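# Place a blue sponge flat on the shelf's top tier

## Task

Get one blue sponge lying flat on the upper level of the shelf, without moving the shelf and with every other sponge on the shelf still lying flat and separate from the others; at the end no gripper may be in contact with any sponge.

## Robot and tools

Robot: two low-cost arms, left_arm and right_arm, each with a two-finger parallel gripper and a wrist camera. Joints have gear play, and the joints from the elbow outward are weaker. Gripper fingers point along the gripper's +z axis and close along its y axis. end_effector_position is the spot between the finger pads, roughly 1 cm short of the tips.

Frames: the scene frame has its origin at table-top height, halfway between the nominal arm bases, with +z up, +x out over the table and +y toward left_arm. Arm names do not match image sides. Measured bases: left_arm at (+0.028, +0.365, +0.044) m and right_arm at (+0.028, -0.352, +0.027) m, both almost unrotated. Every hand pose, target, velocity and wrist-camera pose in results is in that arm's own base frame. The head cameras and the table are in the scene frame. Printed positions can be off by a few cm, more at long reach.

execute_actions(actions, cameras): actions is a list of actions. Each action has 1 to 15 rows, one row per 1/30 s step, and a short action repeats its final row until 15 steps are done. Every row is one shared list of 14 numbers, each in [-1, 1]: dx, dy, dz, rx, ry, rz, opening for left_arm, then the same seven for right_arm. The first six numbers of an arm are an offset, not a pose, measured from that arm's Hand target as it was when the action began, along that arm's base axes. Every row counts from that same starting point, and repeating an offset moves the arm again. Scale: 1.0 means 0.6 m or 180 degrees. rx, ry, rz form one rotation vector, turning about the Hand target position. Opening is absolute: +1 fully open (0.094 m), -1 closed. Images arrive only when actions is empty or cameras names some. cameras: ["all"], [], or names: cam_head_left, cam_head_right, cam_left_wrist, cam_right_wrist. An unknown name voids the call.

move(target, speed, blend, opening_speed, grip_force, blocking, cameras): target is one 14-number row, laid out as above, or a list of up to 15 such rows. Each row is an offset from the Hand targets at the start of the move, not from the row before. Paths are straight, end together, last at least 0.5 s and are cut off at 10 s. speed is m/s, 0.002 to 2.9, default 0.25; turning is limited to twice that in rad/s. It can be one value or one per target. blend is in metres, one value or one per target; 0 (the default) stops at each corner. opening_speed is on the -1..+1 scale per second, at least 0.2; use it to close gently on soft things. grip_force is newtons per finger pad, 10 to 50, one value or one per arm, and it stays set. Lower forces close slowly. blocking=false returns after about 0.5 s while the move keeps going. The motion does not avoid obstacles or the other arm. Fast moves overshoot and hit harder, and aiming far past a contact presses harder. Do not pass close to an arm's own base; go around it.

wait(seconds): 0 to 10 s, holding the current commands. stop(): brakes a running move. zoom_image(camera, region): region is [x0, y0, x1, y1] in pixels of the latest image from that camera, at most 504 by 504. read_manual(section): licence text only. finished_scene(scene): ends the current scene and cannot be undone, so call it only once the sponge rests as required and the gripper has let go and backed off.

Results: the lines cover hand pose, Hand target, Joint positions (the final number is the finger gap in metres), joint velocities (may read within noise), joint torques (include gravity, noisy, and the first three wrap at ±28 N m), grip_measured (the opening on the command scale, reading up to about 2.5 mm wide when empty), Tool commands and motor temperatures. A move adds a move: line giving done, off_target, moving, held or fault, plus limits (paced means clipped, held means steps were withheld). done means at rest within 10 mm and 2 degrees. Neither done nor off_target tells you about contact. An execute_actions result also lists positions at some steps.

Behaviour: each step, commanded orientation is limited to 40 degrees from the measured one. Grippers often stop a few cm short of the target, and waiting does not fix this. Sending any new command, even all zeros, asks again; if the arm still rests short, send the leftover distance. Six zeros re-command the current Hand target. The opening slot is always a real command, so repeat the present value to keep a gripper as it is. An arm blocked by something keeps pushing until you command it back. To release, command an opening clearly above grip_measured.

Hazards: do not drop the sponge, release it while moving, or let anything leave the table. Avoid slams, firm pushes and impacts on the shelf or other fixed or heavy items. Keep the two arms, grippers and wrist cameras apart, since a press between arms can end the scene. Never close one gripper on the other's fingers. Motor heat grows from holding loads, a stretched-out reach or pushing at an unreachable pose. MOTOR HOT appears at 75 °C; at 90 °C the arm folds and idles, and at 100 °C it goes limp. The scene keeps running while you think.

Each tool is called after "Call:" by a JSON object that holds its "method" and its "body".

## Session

Call:
{"method": "execute_actions", "body": {"actions": []}}

Scene clock: 0.00 s.
left_arm: end_effector_position=(+0.4081, +0.0457, +0.1046) grip_measured=+1.000 end_effector_quat_wxyz=(+0.570, -0.097, +0.805, +0.133) | right_arm: end_effector_position=(+0.4047, -0.0248, +0.1132) grip_measured=+1.000 end_effector_quat_wxyz=(+0.606, +0.063, +0.791, -0.059)
Joint positions: left_arm=[-0.056 1.587 0.449 0.792 -0.383 -0.025 0.094] | right_arm=[0.02 1.559 0.378 0.914 0.19 0.035 0.094]
Joint velocities: within noise
Joint torques (N m): no reading
Motor temperatures (°C): left_arm=[26 27 28 25 24 27 28] | right_arm=[27 29 26 27 27 28 28]
Heat: left arm: 28 °C; right arm: 29 °C.
Hand target: left_arm +0.4136, +0.0465, +0.1215; +0.590, -0.105, +0.790, +0.131 | right_arm +0.4093, -0.0262, +0.1295; +0.624, +0.070, +0.776, -0.058
Tool commands: left_gripper/opening=+1.0 right_gripper/opening=+1.0

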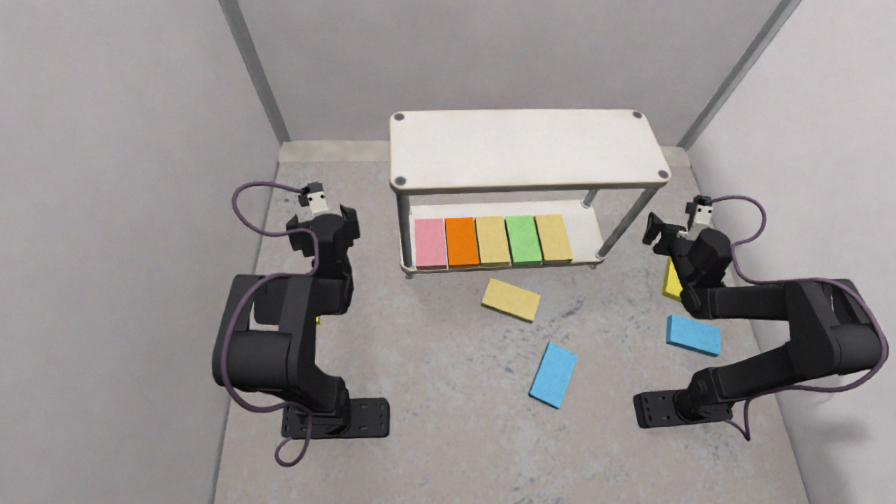

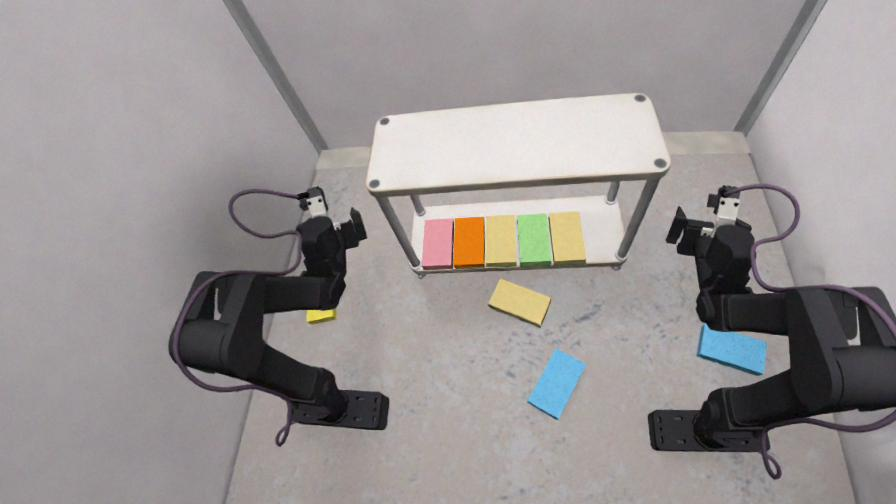

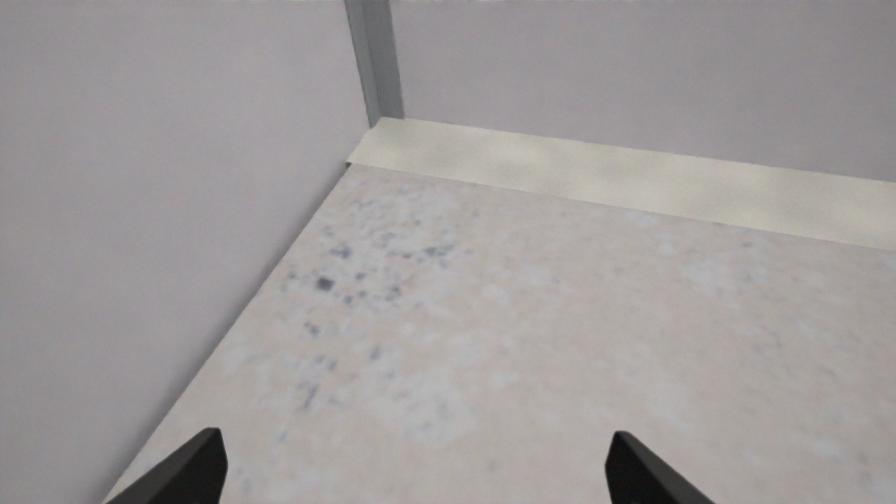

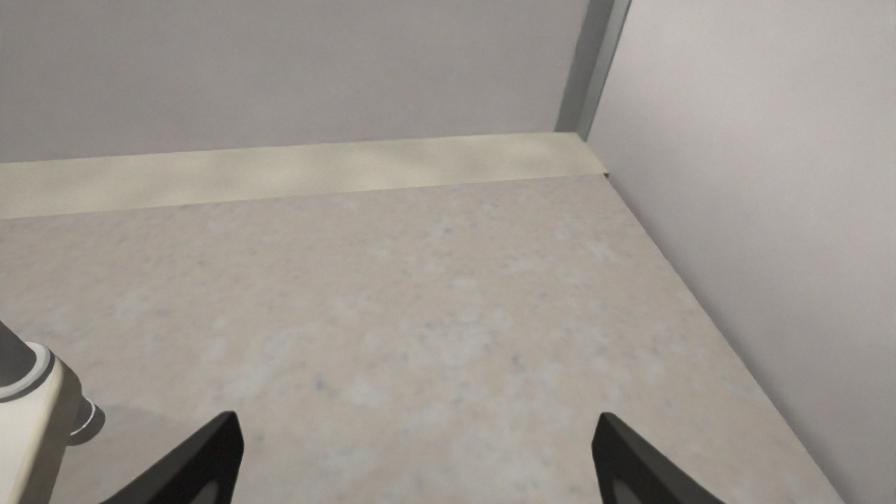

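Call:
{"method": "move", "body": {"target": [[0,0,0,0,0,0,1,-0.267,0.043,0.25,0.041,0.177,-0.025,1],[0,0,0,0,0,0,1,-0.383,0.377,0.283,0.041,0.177,-0.025,1],[0,0,0,0,0,0,1,-0.632,0.543,0.167,0.041,0.177,-0.025,1]], "blend": [0.05,0.05,0], "speed": 0.3, "cameras": ["all"]}}

Scene clock: 5.97 s.
left_arm: end_effector_position=(+0.4081, +0.0457, +0.1046) grip_measured=+1.000 end_effector_quat_wxyz=(+0.570, -0.097, +0.805, +0.133) | right_arm: end_effector_position=(+0.0266, +0.2979, +0.2130) grip_measured=+1.000 end_effector_quat_wxyz=(+0.334, +0.041, +0.936, +0.100)
Joint positions: left_arm=[-0.056 1.587 0.449 0.792 -0.383 -0.025 0.094] | right_arm=[1.882 1.639 1.548 -1.537 0.711 1.992 0.094]
Joint torques (N m): left_arm=[0.05 -4.88 5.24 1.74 -0.11 -0.03] | right_arm=[-0.59 -7.02 7.95 -0.06 0.32 0.06]
Heat: left arm: 28 °C; right arm: 29 °C.
Hand target: left_arm +0.4136, +0.0465, +0.1215; +0.590, -0.105, +0.790, +0.131 | right_arm +0.0301, +0.2996, +0.2297; +0.379, +0.121, +0.916, -0.049
Off the commanded pose: left_arm 0.018 m, 3 deg | right_arm 0.017 m, 20 deg.
joint sent to its limit (right arm) — joint 4 (wrist pitch), lower limit. The joint targets are off in position and orientation.
move: off_target (left_arm, right_arm)

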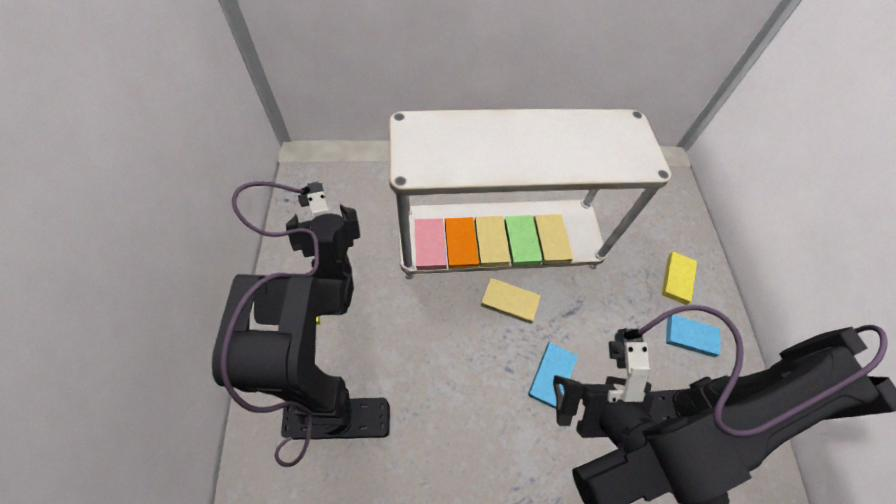

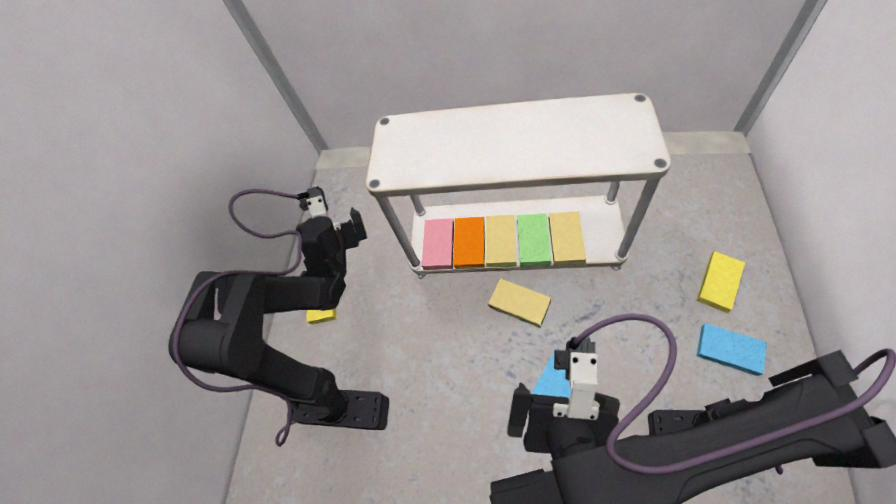

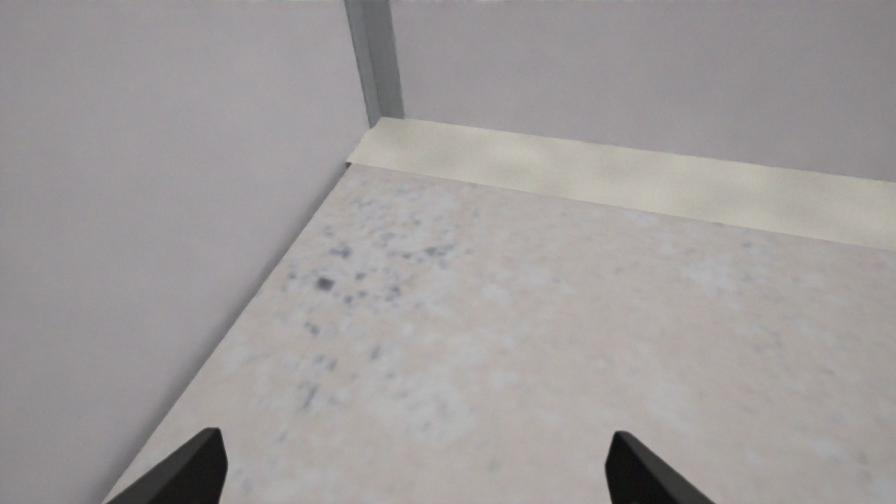

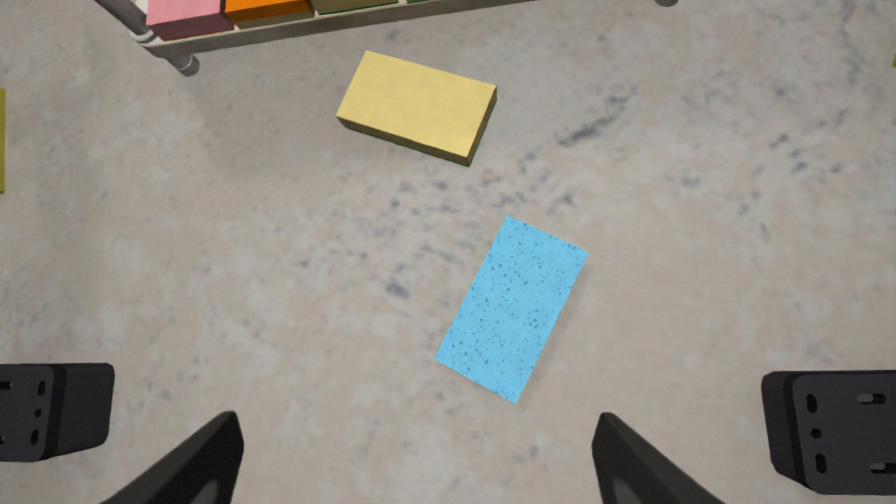

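Call:
{"method": "move", "body": {"target": [[-0.223,-0.162,0.267,-0.011,0.168,-0.254,1,0.25,-0.167,0.117,0,0,0,1],[-0.223,-0.162,0.267,-0.011,0.168,-0.254,1,0.367,-0.5,0.083,0,0,0,1]], "blend": [0.05,0], "speed": 0.3}}

Call:
{"method": "move", "body": {"target": [[-0.133,-0.333,0.033,0,0,0,1,0,0,0,0,0,0,1],[-0.5,-0.542,-0.2,0,0,0,1,0,0,0,0,0,0,1]], "blend": [0.05,0], "speed": 0.3, "cameras": ["all"]}}

Scene clock: 11.53 s.
left_arm: end_effector_position=(+0.2815, -0.0492, +0.2615) grip_measured=+1.000 end_effector_quat_wxyz=(+0.354, +0.227, +0.902, -0.092) | right_arm: end_effector_position=(+0.2432, +0.0005, +0.2710) grip_measured=+1.000 end_effector_quat_wxyz=(+0.350, +0.112, +0.928, -0.058)
Joint positions: left_arm=[0.05 1.087 1.239 -1.052 0.364 0.415 0.094] | right_arm=[0.253 0.972 1.251 -1.198 0.348 0.375 0.094]
Joint torques (N m): left_arm=[0.58 -1.05 9.39 0.91 0.43 0.06] | right_arm=[-0.53 -2.29 3.88 2.08 0.07 -0.08]
Heat: left arm: 30 °C; right arm: 29 °C.
Hand target: left_arm +0.2798, -0.0507, +0.2817; +0.371, +0.233, +0.894, -0.097 | right_arm +0.2503, -0.0004, +0.2795; +0.379, +0.121, +0.916, -0.049
Off the commanded pose: left_arm 0.020 m, 2 deg | right_arm 0.011 m, 4 deg.
move: off_target (left_arm, right_arm)

Scene clock: 14.53 s.
left_arm: end_effector_position=(-0.0259, -0.3659, +0.1425) grip_measured=+1.000 end_effector_quat_wxyz=(+0.351, +0.252, +0.898, -0.079) | right_arm: end_effector_position=(+0.2432, +0.0005, +0.2710) grip_measured=+1.000 end_effector_quat_wxyz=(+0.350, +0.112, +0.928, -0.058)
Joint positions: left_arm=[-1.979 1.799 1.441 -1.134 -0.733 -1.403 0.094] | right_arm=[0.253 0.972 1.251 -1.198 0.348 0.375 0.094]
Joint torques (N m): left_arm=[0.21 -5.86 8.64 0.19 -0.84 -0.09] | right_arm=[-0.51 -2.29 3.86 2.08 0.06 -0.07]
Heat: left arm: 30 °C; right arm: 29 °C.
Hand target: left_arm -0.0202, -0.3759, +0.1617; +0.371, +0.233, +0.894, -0.097 | right_arm +0.2503, -0.0004, +0.2795; +0.379, +0.121, +0.916, -0.049
Off the commanded pose: left_arm 0.022 m, 4 deg | right_arm 0.011 m, 4 deg.
move: off_target (left_arm, right_arm)

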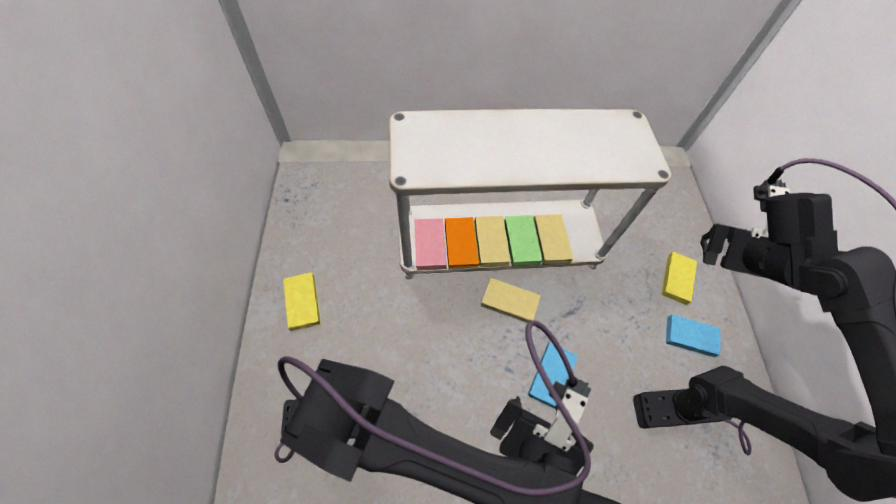

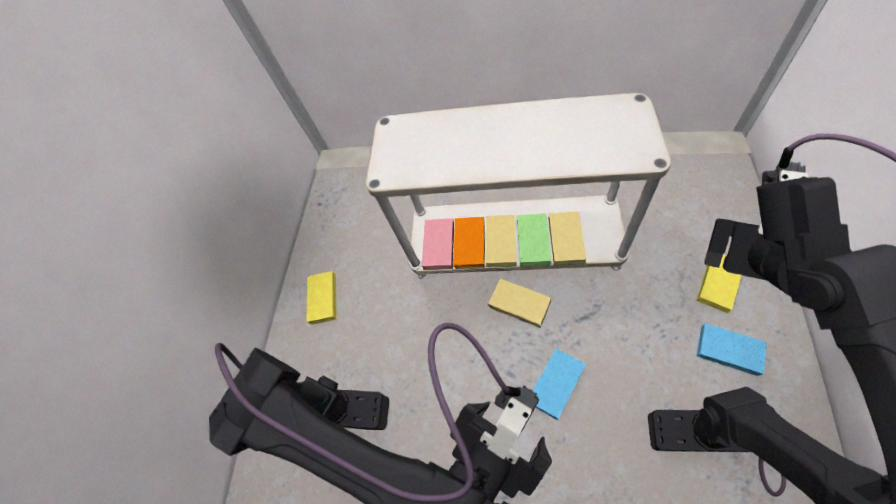

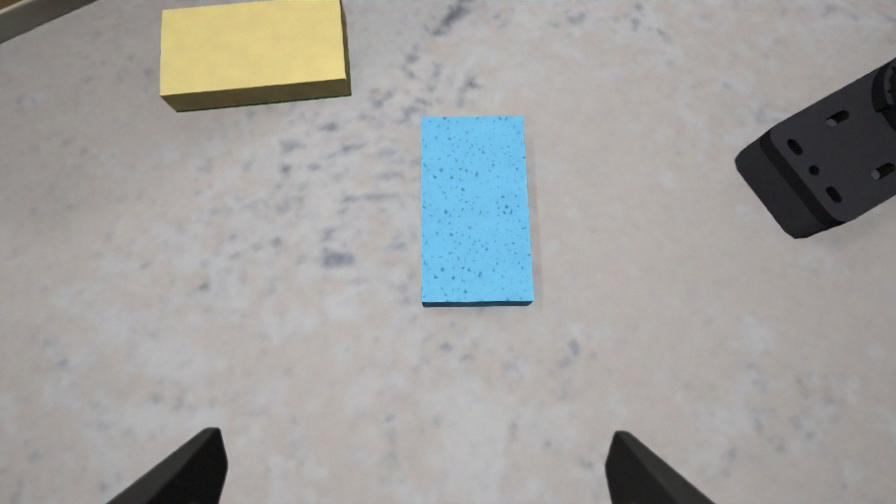

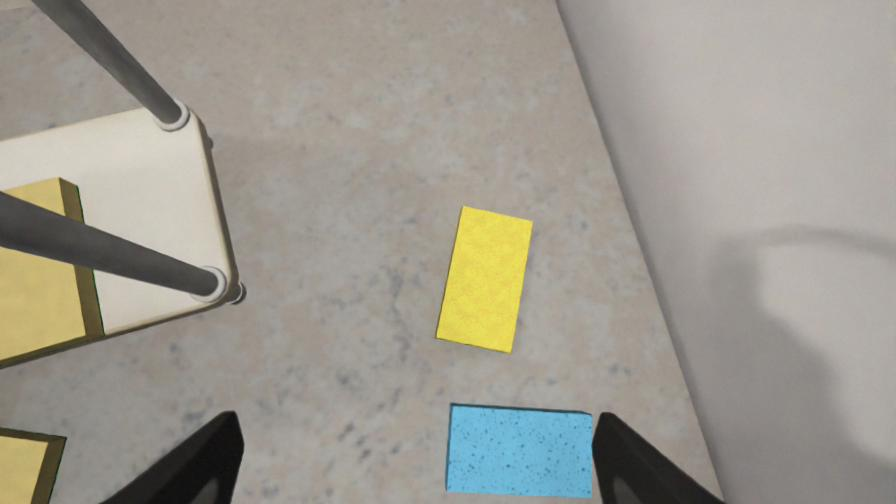

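Call:
{"method": "move", "body": {"target": [0.038,-0.085,-0.15,0,0,0,1,0,0,0,0,0,0,1], "speed": 0.25, "cameras": ["cam_left_wrist"]}}

Scene clock: 16.57 s.
left_arm: end_effector_position=(+0.0008, -0.4242, +0.0673) grip_measured=+1.000 end_effector_quat_wxyz=(+0.357, +0.233, +0.900, -0.088) | right_arm: end_effector_position=(+0.2432, +0.0005, +0.2710) grip_measured=+1.000 end_effector_quat_wxyz=(+0.350, +0.112, +0.928, -0.058)
Joint positions: left_arm=[-1.86 2.011 1.407 -0.779 -0.733 -1.28 0.094] | right_arm=[0.253 0.972 1.251 -1.198 0.348 0.375 0.094]
Joint torques (N m): left_arm=[0.16 -7.88 3.79 0.76 -0.65 0.05] | right_arm=[-0.51 -2.29 3.89 2.08 0.07 -0.07]
Heat: left arm: 30 °C; right arm: 29 °C.
Hand target: left_arm +0.0026, -0.4269, +0.0717; +0.371, +0.233, +0.894, -0.097 | right_arm +0.2503, -0.0004, +0.2795; +0.379, +0.121, +0.916, -0.049
Off the commanded pose: left_arm 0.005 m, 2 deg | right_arm 0.011 m, 4 deg.
move: off_target (right_arm)
Images, in order (width x height): cam_left_wrist 896x504.

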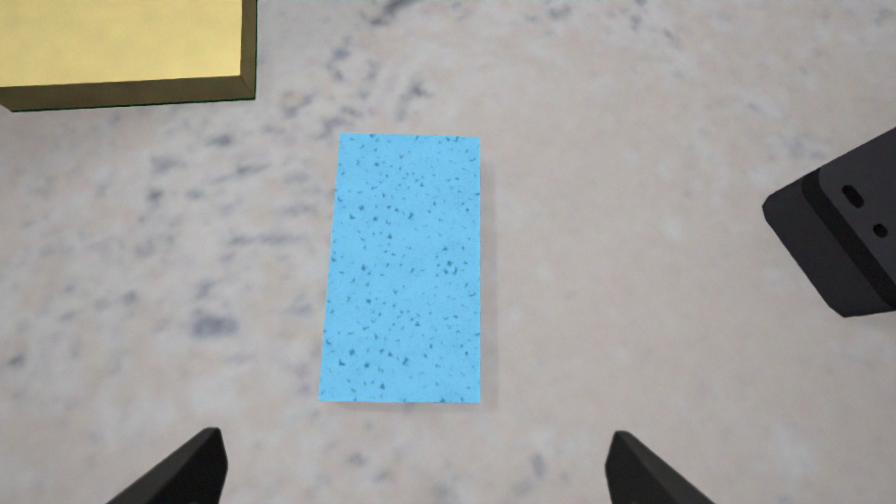

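Call:
{"method": "move", "body": {"target": [[0.066,-0.024,-0.09,0,0,0,1,0,0,0,0,0,0,1],[0.069,-0.0265,-0.148,0,0,0,1,0,0,0,0,0,0,1]], "blend": [0.02,0], "speed": [0.2,0.08], "cameras": ["cam_left_wrist","cam_head_right"]}}

Scene clock: 18.53 s.
left_arm: end_effector_position=(+0.0458, -0.4409, -0.0141) grip_measured=+1.000 end_effector_quat_wxyz=(+0.369, +0.229, +0.896, -0.091) | right_arm: end_effector_position=(+0.2432, +0.0005, +0.2710) grip_measured=+1.000 end_effector_quat_wxyz=(+0.350, +0.112, +0.928, -0.058)
Joint positions: left_arm=[-1.745 2.166 1.259 -0.364 -0.731 -1.128 0.094] | right_arm=[0.253 0.972 1.251 -1.198 0.348 0.375 0.094]
Joint torques (N m): left_arm=[0.09 -7.6 3.23 0.98 -0.35 0.04] | right_arm=[-0.51 -2.3 3.88 2.08 0.07 -0.07]
Heat: left arm: 30 °C; right arm: 29 °C.
Hand target: left_arm +0.0440, -0.4428, -0.0171; +0.371, +0.233, +0.894, -0.097 | right_arm +0.2503, -0.0004, +0.2795; +0.379, +0.121, +0.916, -0.049
Off the commanded pose: left_arm 0.004 m, 1 deg | right_arm 0.011 m, 4 deg.
move: off_target (right_arm); blend cut to 0.0174 m at target 1
Images, in order (width x height): cam_head_right 896x504, cam_left_wrist 896x504.

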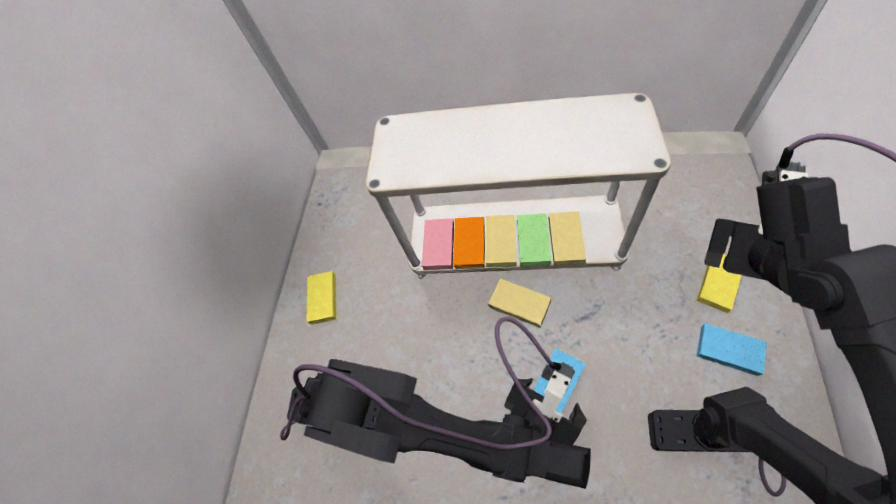

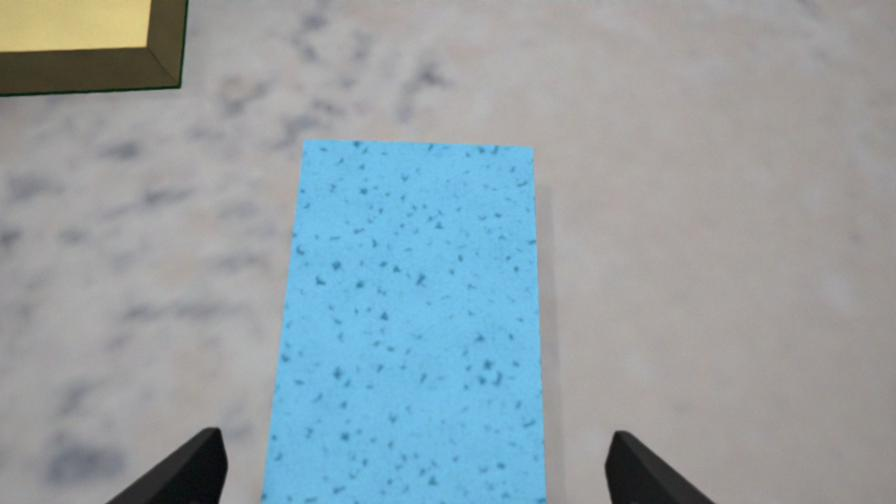

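Call:
{"method": "move", "body": {"target": [0.004,0,-0.021,0,0,0,1,0,0,0,0,0,0,1], "speed": 0.08}}

Call:
{"method": "move", "body": {"target": [0,0,0,0,0,0,0.08,0,0,0,0,0,0,1], "opening_speed": 0.8, "cameras": ["cam_left_wrist"]}}

Scene clock: 19.87 s.
left_arm: end_effector_position=(+0.0456, -0.4409, -0.0265) grip_measured=+1.000 end_effector_quat_wxyz=(+0.369, +0.232, +0.895, -0.092) | right_arm: end_effector_position=(+0.2432, +0.0005, +0.2710) grip_measured=+1.000 end_effector_quat_wxyz=(+0.350, +0.112, +0.928, -0.058)
Joint positions: left_arm=[-1.745 2.193 1.243 -0.317 -0.73 -1.12 0.094] | right_arm=[0.253 0.972 1.251 -1.198 0.348 0.375 0.094]
Joint torques (N m): left_arm=[0.59 -7.5 3.1 0.98 -0.36 0.05] | right_arm=[-0.51 -2.29 3.88 2.08 0.07 -0.07]
Heat: left arm: 30 °C; right arm: 30 °C.
Hand target: left_arm +0.0464, -0.4428, -0.0297; +0.371, +0.233, +0.894, -0.097 | right_arm +0.2503, -0.0004, +0.2795; +0.379, +0.121, +0.916, -0.049
Off the commanded pose: left_arm 0.004 m, 1 deg | right_arm 0.011 m, 4 deg.
move: off_target (right_arm)

Scene clock: 21.60 s.
left_arm: end_effector_position=(+0.0455, -0.4415, -0.0263) grip_measured=+0.348 end_effector_quat_wxyz=(+0.369, +0.237, +0.894, -0.091) | right_arm: end_effector_position=(+0.2432, +0.0005, +0.2710) grip_measured=+1.000 end_effector_quat_wxyz=(+0.350, +0.112, +0.928, -0.058)
Joint positions: left_arm=[-1.745 2.193 1.243 -0.314 -0.73 -1.108 0.063] | right_arm=[0.253 0.972 1.251 -1.198 0.348 0.375 0.094]
Joint torques (N m): left_arm=[0.59 -7.51 3.12 0.97 -0.36 0.03] | right_arm=[-0.51 -2.29 3.88 2.08 0.07 -0.07]
Heat: left arm: 30 °C; right arm: 30 °C.
Hand target: left_arm +0.0464, -0.4428, -0.0297; +0.371, +0.233, +0.894, -0.097 | right_arm +0.2503, -0.0004, +0.2795; +0.379, +0.121, +0.916, -0.049
Off the commanded pose: left_arm 0.004 m, 1 deg | right_arm 0.011 m, 4 deg.
move: off_target (right_arm)
Images, in order (width x height): cam_left_wrist 896x504.

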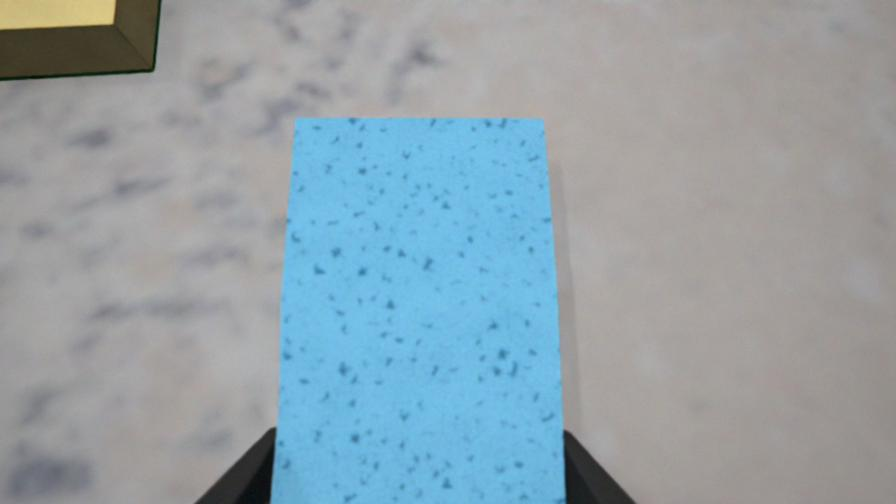

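Call:
{"method": "move", "body": {"target": [[0.007,0.072,0.3,0,0,0,0.08,0,0,0,0,0,0,1],[0.257,0.267,0.75,0,0,0.11,0.08,0,0,0,0,0,0,1],[0.557,0.333,0.733,0,0,0.168,0.08,0,0,0,0,0,0,1]], "blend": [0.05,0.06,0], "speed": 0.25, "cameras": ["cam_head_left","cam_head_right","cam_left_wrist"]}}

Call:
{"method": "zoom_image", "body": {"camera": "cam_head_left", "region": [360, 60, 540, 200]}}

Scene clock: 25.97 s.
left_arm: end_effector_position=(+0.3859, -0.2428, +0.3984) grip_measured=+0.346 end_effector_quat_wxyz=(+0.441, +0.003, +0.897, -0.023) | right_arm: end_effector_position=(+0.2432, +0.0005, +0.2710) grip_measured=+1.000 end_effector_quat_wxyz=(+0.350, +0.112, +0.928, -0.058)
Joint positions: left_arm=[-0.771 2.083 2.826 -1.539 -0.546 -0.538 0.063] | right_arm=[0.253 0.972 1.251 -1.198 0.348 0.375 0.094]
Joint torques (N m): left_arm=[-0.35 -6.65 6.31 1.17 -0.18 0.05] | right_arm=[-0.51 -2.29 3.88 2.08 0.07 -0.06]
Heat: left arm: 30 °C; right arm: 30 °C.
Hand target: left_arm +0.3806, -0.2430, +0.4101; +0.384, -0.008, +0.923, +0.003 | right_arm +0.2503, -0.0004, +0.2795; +0.379, +0.121, +0.916, -0.049
Off the commanded pose: left_arm 0.013 m, 8 deg | right_arm 0.011 m, 4 deg.
elbow stopped short (left arm): the move would have taken joint 3 (elbow) straighter than the controller allows.
move: off_target (left_arm, right_arm)
Images, in order (width x height): cam_head_left 896x504, cam_head_right 896x504, cam_left_wrist 896x504.

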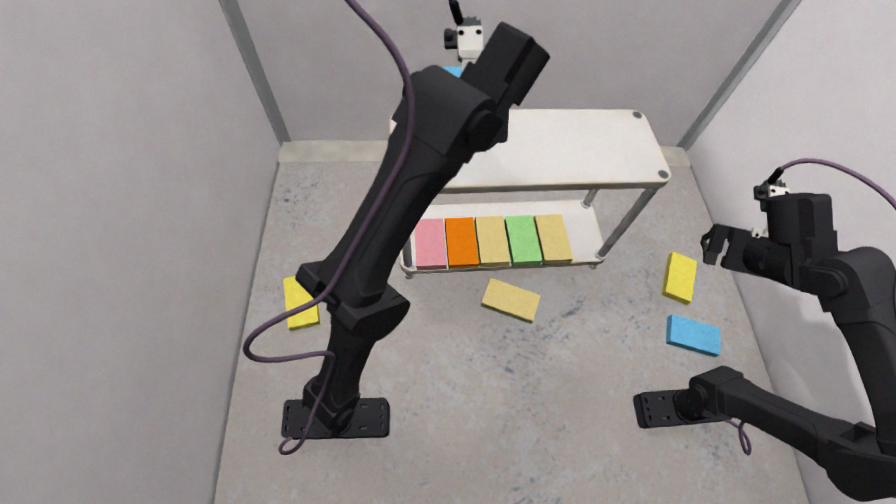

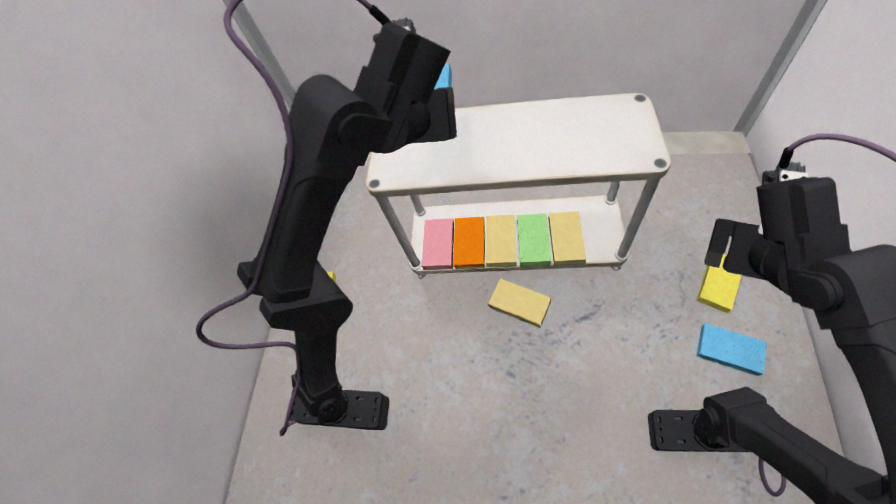

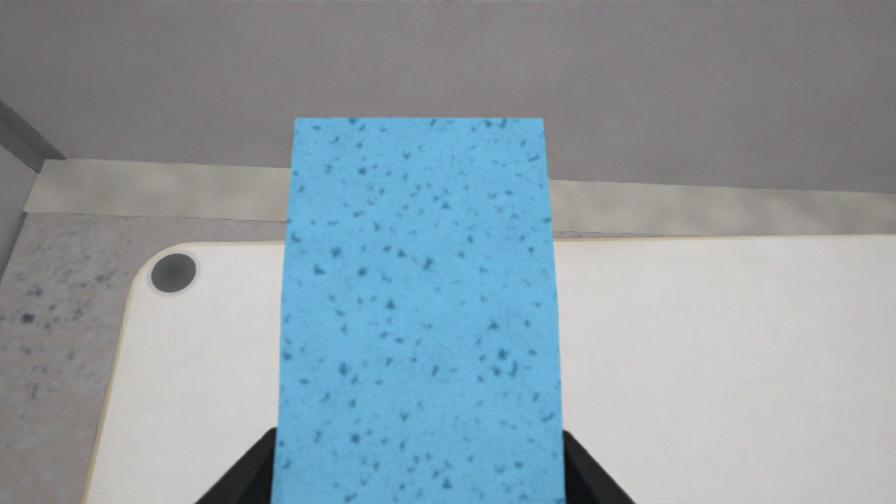

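Scaled by 2.800 from the camera's 896x504 image, which has a finer 1280x720 frame.

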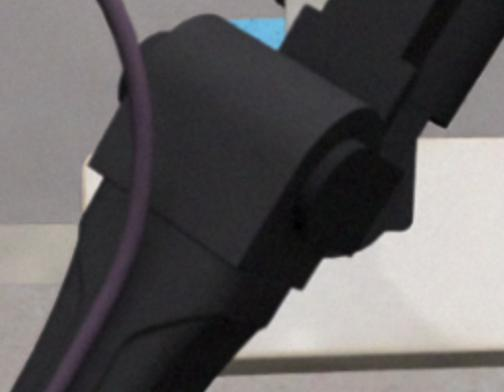

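Call:
{"method": "move", "body": {"target": [-0.018,0,-0.09,0,0,0,0.08,0,0,0,0,0,0,1], "speed": 0.1, "cameras": ["cam_head_right","cam_left_wrist"]}}

Call:
{"method": "zoom_image", "body": {"camera": "cam_head_right", "region": [360, 60, 540, 200]}}

Scene clock: 28.17 s.
left_arm: end_effector_position=(+0.3823, -0.2467, +0.3394) grip_measured=+0.346 end_effector_quat_wxyz=(+0.372, -0.004, +0.928, +0.019) | right_arm: end_effector_position=(+0.2432, +0.0005, +0.2710) grip_measured=+1.000 end_effector_quat_wxyz=(+0.350, +0.112, +0.928, -0.058)
Joint positions: left_arm=[-0.78 2.061 2.601 -1.539 -0.538 -0.628 0.063] | right_arm=[0.253 0.972 1.251 -1.198 0.348 0.375 0.094]
Joint torques (N m): left_arm=[-0.53 -10.62 2.97 0.99 -0.23 -0.1] | right_arm=[-0.51 -2.3 3.89 2.08 0.07 -0.07]
Heat: left arm: 30 °C; right arm: 31 °C.
Hand target: left_arm +0.3698, -0.2430, +0.3561; +0.384, -0.008, +0.923, +0.003 | right_arm +0.2503, -0.0004, +0.2795; +0.379, +0.121, +0.916, -0.049
Off the commanded pose: left_arm 0.021 m, 2 deg | right_arm 0.011 m, 4 deg.
move: off_target (left_arm, right_arm)
Images, in order (width x height): cam_head_right 896x504, cam_left_wrist 896x504.

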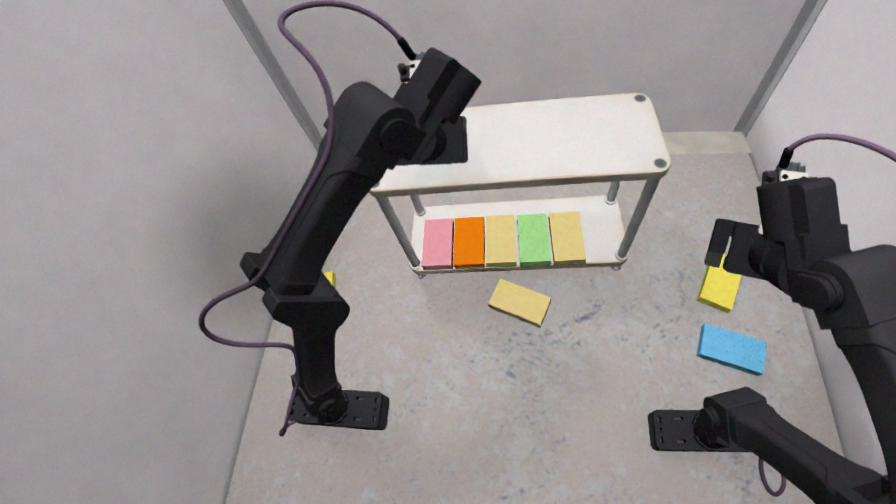

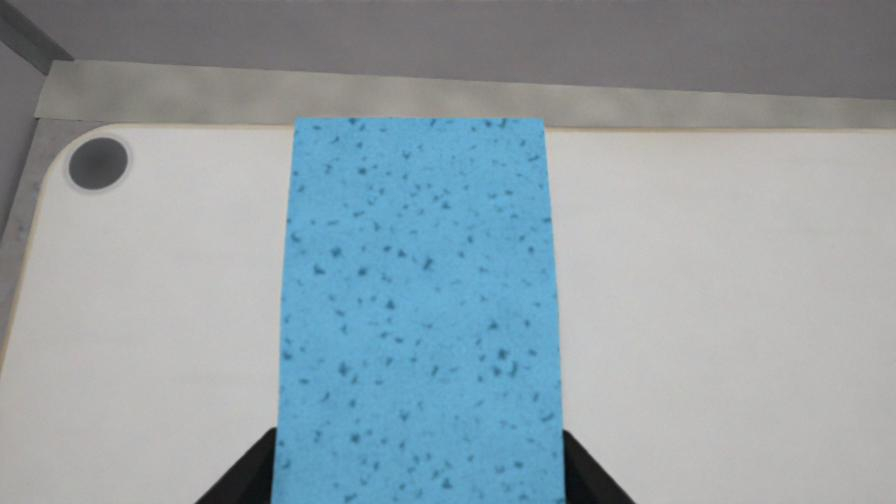

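Scaled by 2.800 from the camera's 896x504 image, which has a finer 1280x720 frame.

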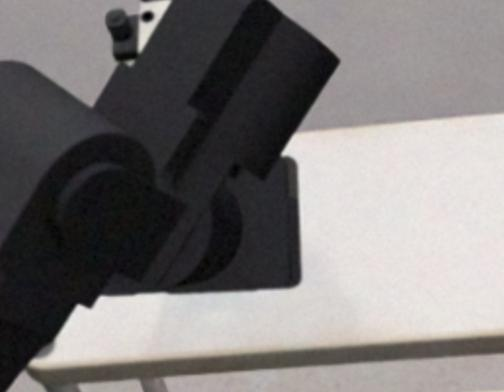

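Call:
{"method": "move", "body": {"target": [-0.008,0,-0.022,0,0,0,0.08,0,0,0,0,0,0,1], "speed": 0.06, "cameras": ["cam_left_wrist"]}}

Scene clock: 29.60 s.
left_arm: end_effector_position=(+0.3712, -0.2423, +0.3299) grip_measured=+0.346 end_effector_quat_wxyz=(+0.368, -0.010, +0.930, +0.016) | right_arm: end_effector_position=(+0.2432, +0.0005, +0.2710) grip_measured=+1.000 end_effector_quat_wxyz=(+0.350, +0.112, +0.928, -0.058)
Joint positions: left_arm=[-0.791 1.946 2.377 -1.444 -0.538 -0.654 0.063] | right_arm=[0.253 0.972 1.251 -1.198 0.348 0.375 0.094]
Joint torques (N m): left_arm=[-0.58 -9.2 2.88 1.22 -0.29 -0.04] | right_arm=[-0.51 -2.3 3.88 2.08 0.07 -0.07]
Heat: left arm: 30 °C; right arm: 31 °C.
Hand target: left_arm +0.3650, -0.2430, +0.3429; +0.384, -0.008, +0.923, +0.003 | right_arm +0.2503, -0.0004, +0.2795; +0.379, +0.121, +0.916, -0.049
Off the commanded pose: left_arm 0.014 m, 2 deg | right_arm 0.011 m, 4 deg.
move: off_target (left_arm, right_arm)
Images, in order (width x height): cam_left_wrist 896x504.

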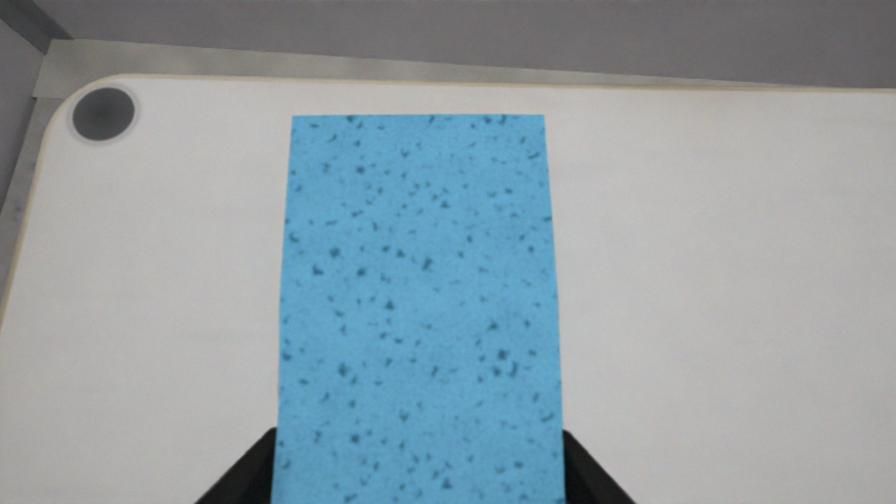

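Call:
{"method": "move", "body": {"target": [0.004,0,-0.015,0,-0.01,0,0.08,0,0,0,0,0,0,1], "speed": 0.06, "cameras": ["cam_left_wrist"]}}

Scene clock: 30.97 s.
left_arm: end_effector_position=(+0.3712, -0.2424, +0.3291) grip_measured=+0.346 end_effector_quat_wxyz=(+0.390, -0.009, +0.921, +0.009) | right_arm: end_effector_position=(+0.2432, +0.0005, +0.2710) grip_measured=+1.000 end_effector_quat_wxyz=(+0.350, +0.112, +0.928, -0.058)
Joint positions: left_arm=[-0.798 1.863 2.216 -1.315 -0.559 -0.637 0.063] | right_arm=[0.253 0.972 1.251 -1.198 0.348 0.375 0.094]
Joint torques (N m): left_arm=[-0.4 -7.84 2.7 1.27 -0.27 0.03] | right_arm=[-0.51 -2.29 3.89 2.08 0.07 -0.07]
Heat: left arm: 30 °C; right arm: 31 °C.
Hand target: left_arm +0.3674, -0.2430, +0.3339; +0.398, -0.008, +0.917, +0.003 | right_arm +0.2503, -0.0004, +0.2795; +0.379, +0.121, +0.916, -0.049
Off the commanded pose: left_arm 0.006 m, 1 deg | right_arm 0.011 m, 4 deg.
move: off_target (right_arm)
Images, in order (width x height): cam_left_wrist 896x504.

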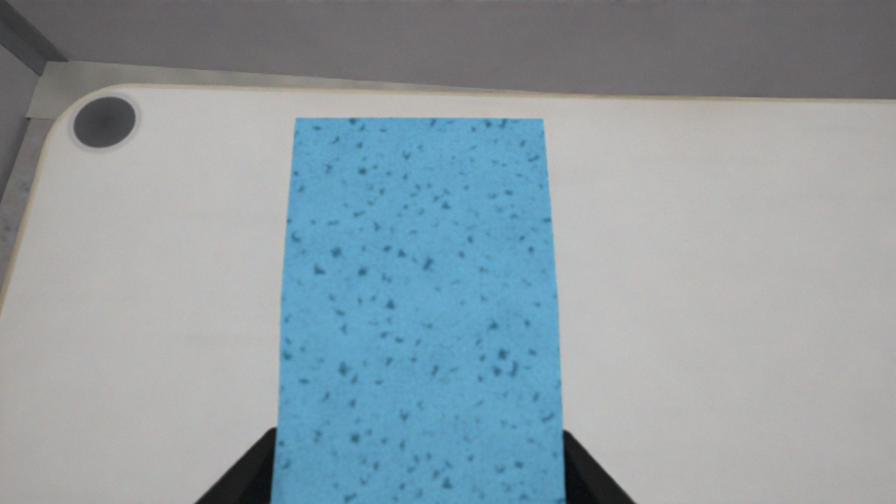

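Call:
{"method": "move", "body": {"target": [0.002,0,-0.02,0,0.006,0,0.08,0,0,0,0,0,0,1], "speed": 0.06, "cameras": ["cam_left_wrist"]}}

Scene clock: 32.10 s.
left_arm: end_effector_position=(+0.3709, -0.2425, +0.3294) grip_measured=+0.346 end_effector_quat_wxyz=(+0.400, -0.011, +0.916, +0.008) | right_arm: end_effector_position=(+0.2432, +0.0005, +0.2710) grip_measured=+1.000 end_effector_quat_wxyz=(+0.350, +0.112, +0.928, -0.058)
Joint positions: left_arm=[-0.804 1.837 2.165 -1.272 -0.575 -0.637 0.063] | right_arm=[0.253 0.972 1.251 -1.198 0.348 0.375 0.094]
Joint torques (N m): left_arm=[0.16 -6.79 2.43 1.17 -0.07 -0.01] | right_arm=[-0.53 -2.29 3.88 2.08 0.07 -0.07]
Heat: left arm: 30 °C; right arm: 31 °C.
Hand target: left_arm +0.3686, -0.2430, +0.3219; +0.389, -0.008, +0.921, +0.003 | right_arm +0.2503, -0.0004, +0.2795; +0.379, +0.121, +0.916, -0.049
Off the commanded pose: left_arm 0.008 m, 1 deg | right_arm 0.011 m, 4 deg.
move: off_target (right_arm)
Images, in order (width x height): cam_left_wrist 896x504.

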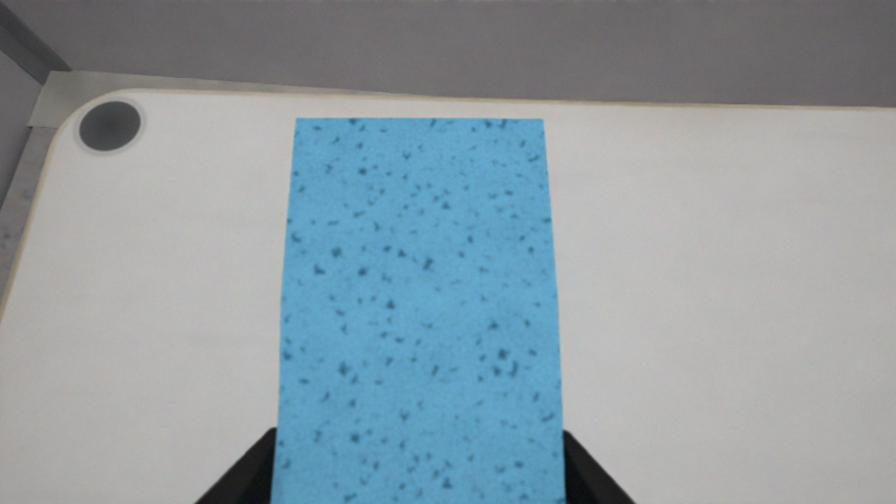

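Contact. Release.

Call:
{"method": "move", "body": {"target": [[0,0,0.01,0,0,0,0.08,0,0,0,0,0,0,1],[0,0,0.01,0,0,0,1,0,0,0,0,0,0,1]], "speed": 0.06, "opening_speed": 0.6, "cameras": ["cam_left_wrist"]}}

Scene clock: 35.20 s.
left_arm: end_effector_position=(+0.3718, -0.2427, +0.3261) grip_measured=+0.997 end_effector_quat_wxyz=(+0.392, -0.011, +0.920, +0.002) | right_arm: end_effector_position=(+0.2432, +0.0005, +0.2710) grip_measured=+1.000 end_effector_quat_wxyz=(+0.350, +0.112, +0.928, -0.058)
Joint positions: left_arm=[-0.795 1.84 2.165 -1.274 -0.552 -0.637 0.094] | right_arm=[0.253 0.972 1.251 -1.198 0.348 0.375 0.094]
Joint torques (N m): left_arm=[0.18 -5.9 5.79 0.91 -0.2 -0.01] | right_arm=[-0.5 -2.29 3.86 2.07 0.07 -0.07]
Heat: left arm: 30 °C; right arm: 31 °C.
Hand target: left_arm +0.3686, -0.2430, +0.3279; +0.389, -0.008, +0.921, +0.003 | right_arm +0.2503, -0.0004, +0.2795; +0.379, +0.121, +0.916, -0.049
Off the commanded pose: left_arm 0.004 m, 0 deg | right_arm 0.011 m, 4 deg.
move: off_target (right_arm)
Images, in order (width x height): cam_left_wrist 896x504.

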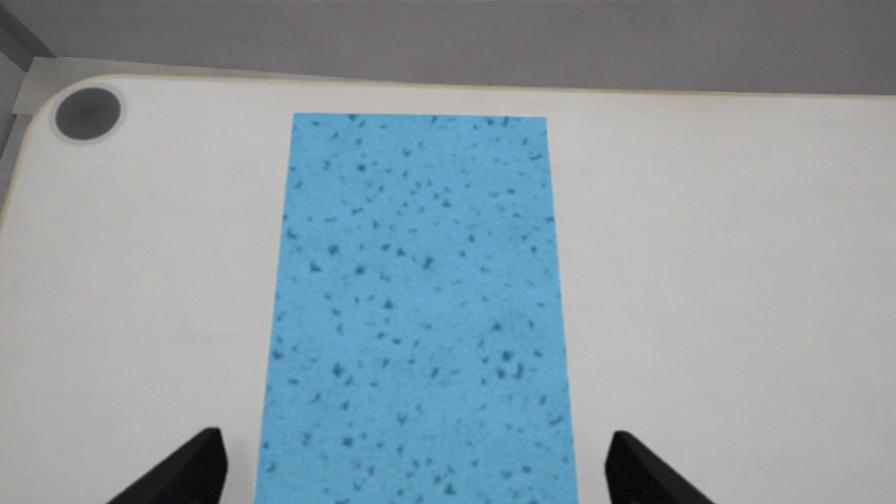

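Call:
{"method": "move", "body": {"target": [-0.15,0.015,0.17,0,0,0,1,0,0,0,0,0,0,1], "speed": 0.15, "cameras": ["cam_left_wrist","cam_head_left"]}}

Scene clock: 37.13 s.
left_arm: end_effector_position=(+0.2819, -0.2505, +0.4158) grip_measured=+0.997 end_effector_quat_wxyz=(+0.441, +0.026, +0.895, -0.059) | right_arm: end_effector_position=(+0.2432, +0.0005, +0.2710) grip_measured=+1.000 end_effector_quat_wxyz=(+0.350, +0.112, +0.928, -0.058)
Joint positions: left_arm=[-1.022 1.75 2.423 -1.533 -0.648 -0.717 0.094] | right_arm=[0.253 0.972 1.251 -1.198 0.348 0.375 0.094]
Joint torques (N m): left_arm=[-0.29 -5.7 5.55 0.89 -0.62 -0.1] | right_arm=[-0.53 -2.3 3.88 2.08 0.07 -0.07]
Motor temperatures (°C): left_arm=[26 29 30 27 25 27 28] | right_arm=[27 29 27 32 27 28 28]
Heat: left arm: 30 °C; right arm: 32 °C.
Hand target: left_arm +0.2786, -0.2340, +0.4299; +0.389, -0.008, +0.921, +0.003 | right_arm +0.2503, -0.0004, +0.2795; +0.379, +0.121, +0.916, -0.049
Off the commanded pose: left_arm 0.022 m, 10 deg | right_arm 0.011 m, 4 deg.
joint sent to its limit (left arm) — joint 4 (wrist pitch), lower limit. The joint targets are off in position and orientation.
move: off_target (left_arm, right_arm)
Images, in order (width x height): cam_head_left 896x504, cam_left_wrist 896x504.

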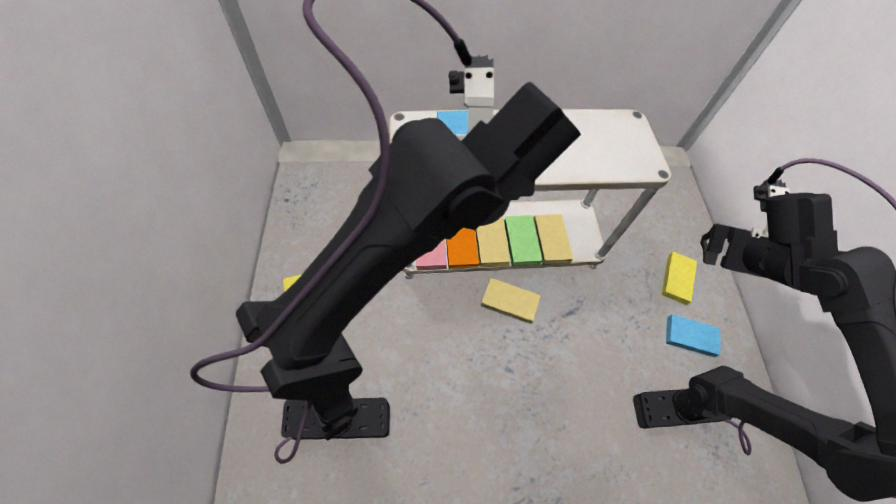

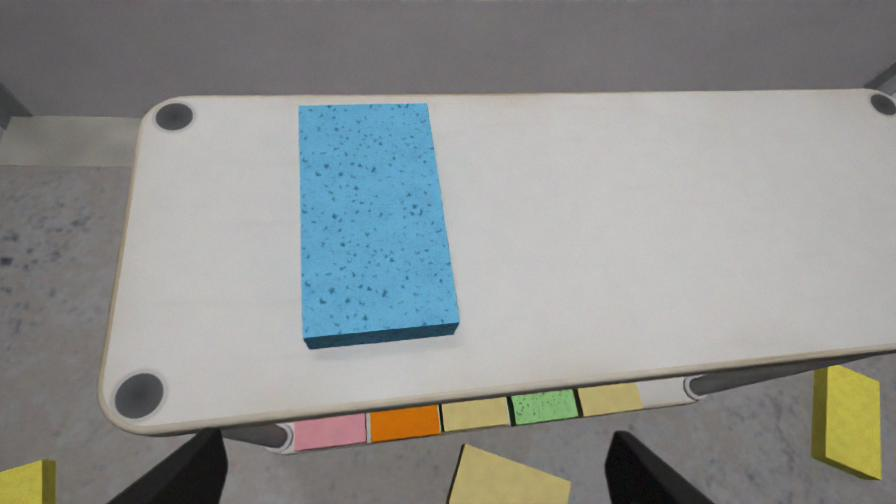

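Call:
{"method": "finished_scene", "body": {"scene": 3}}

The scene is finished: the task was done.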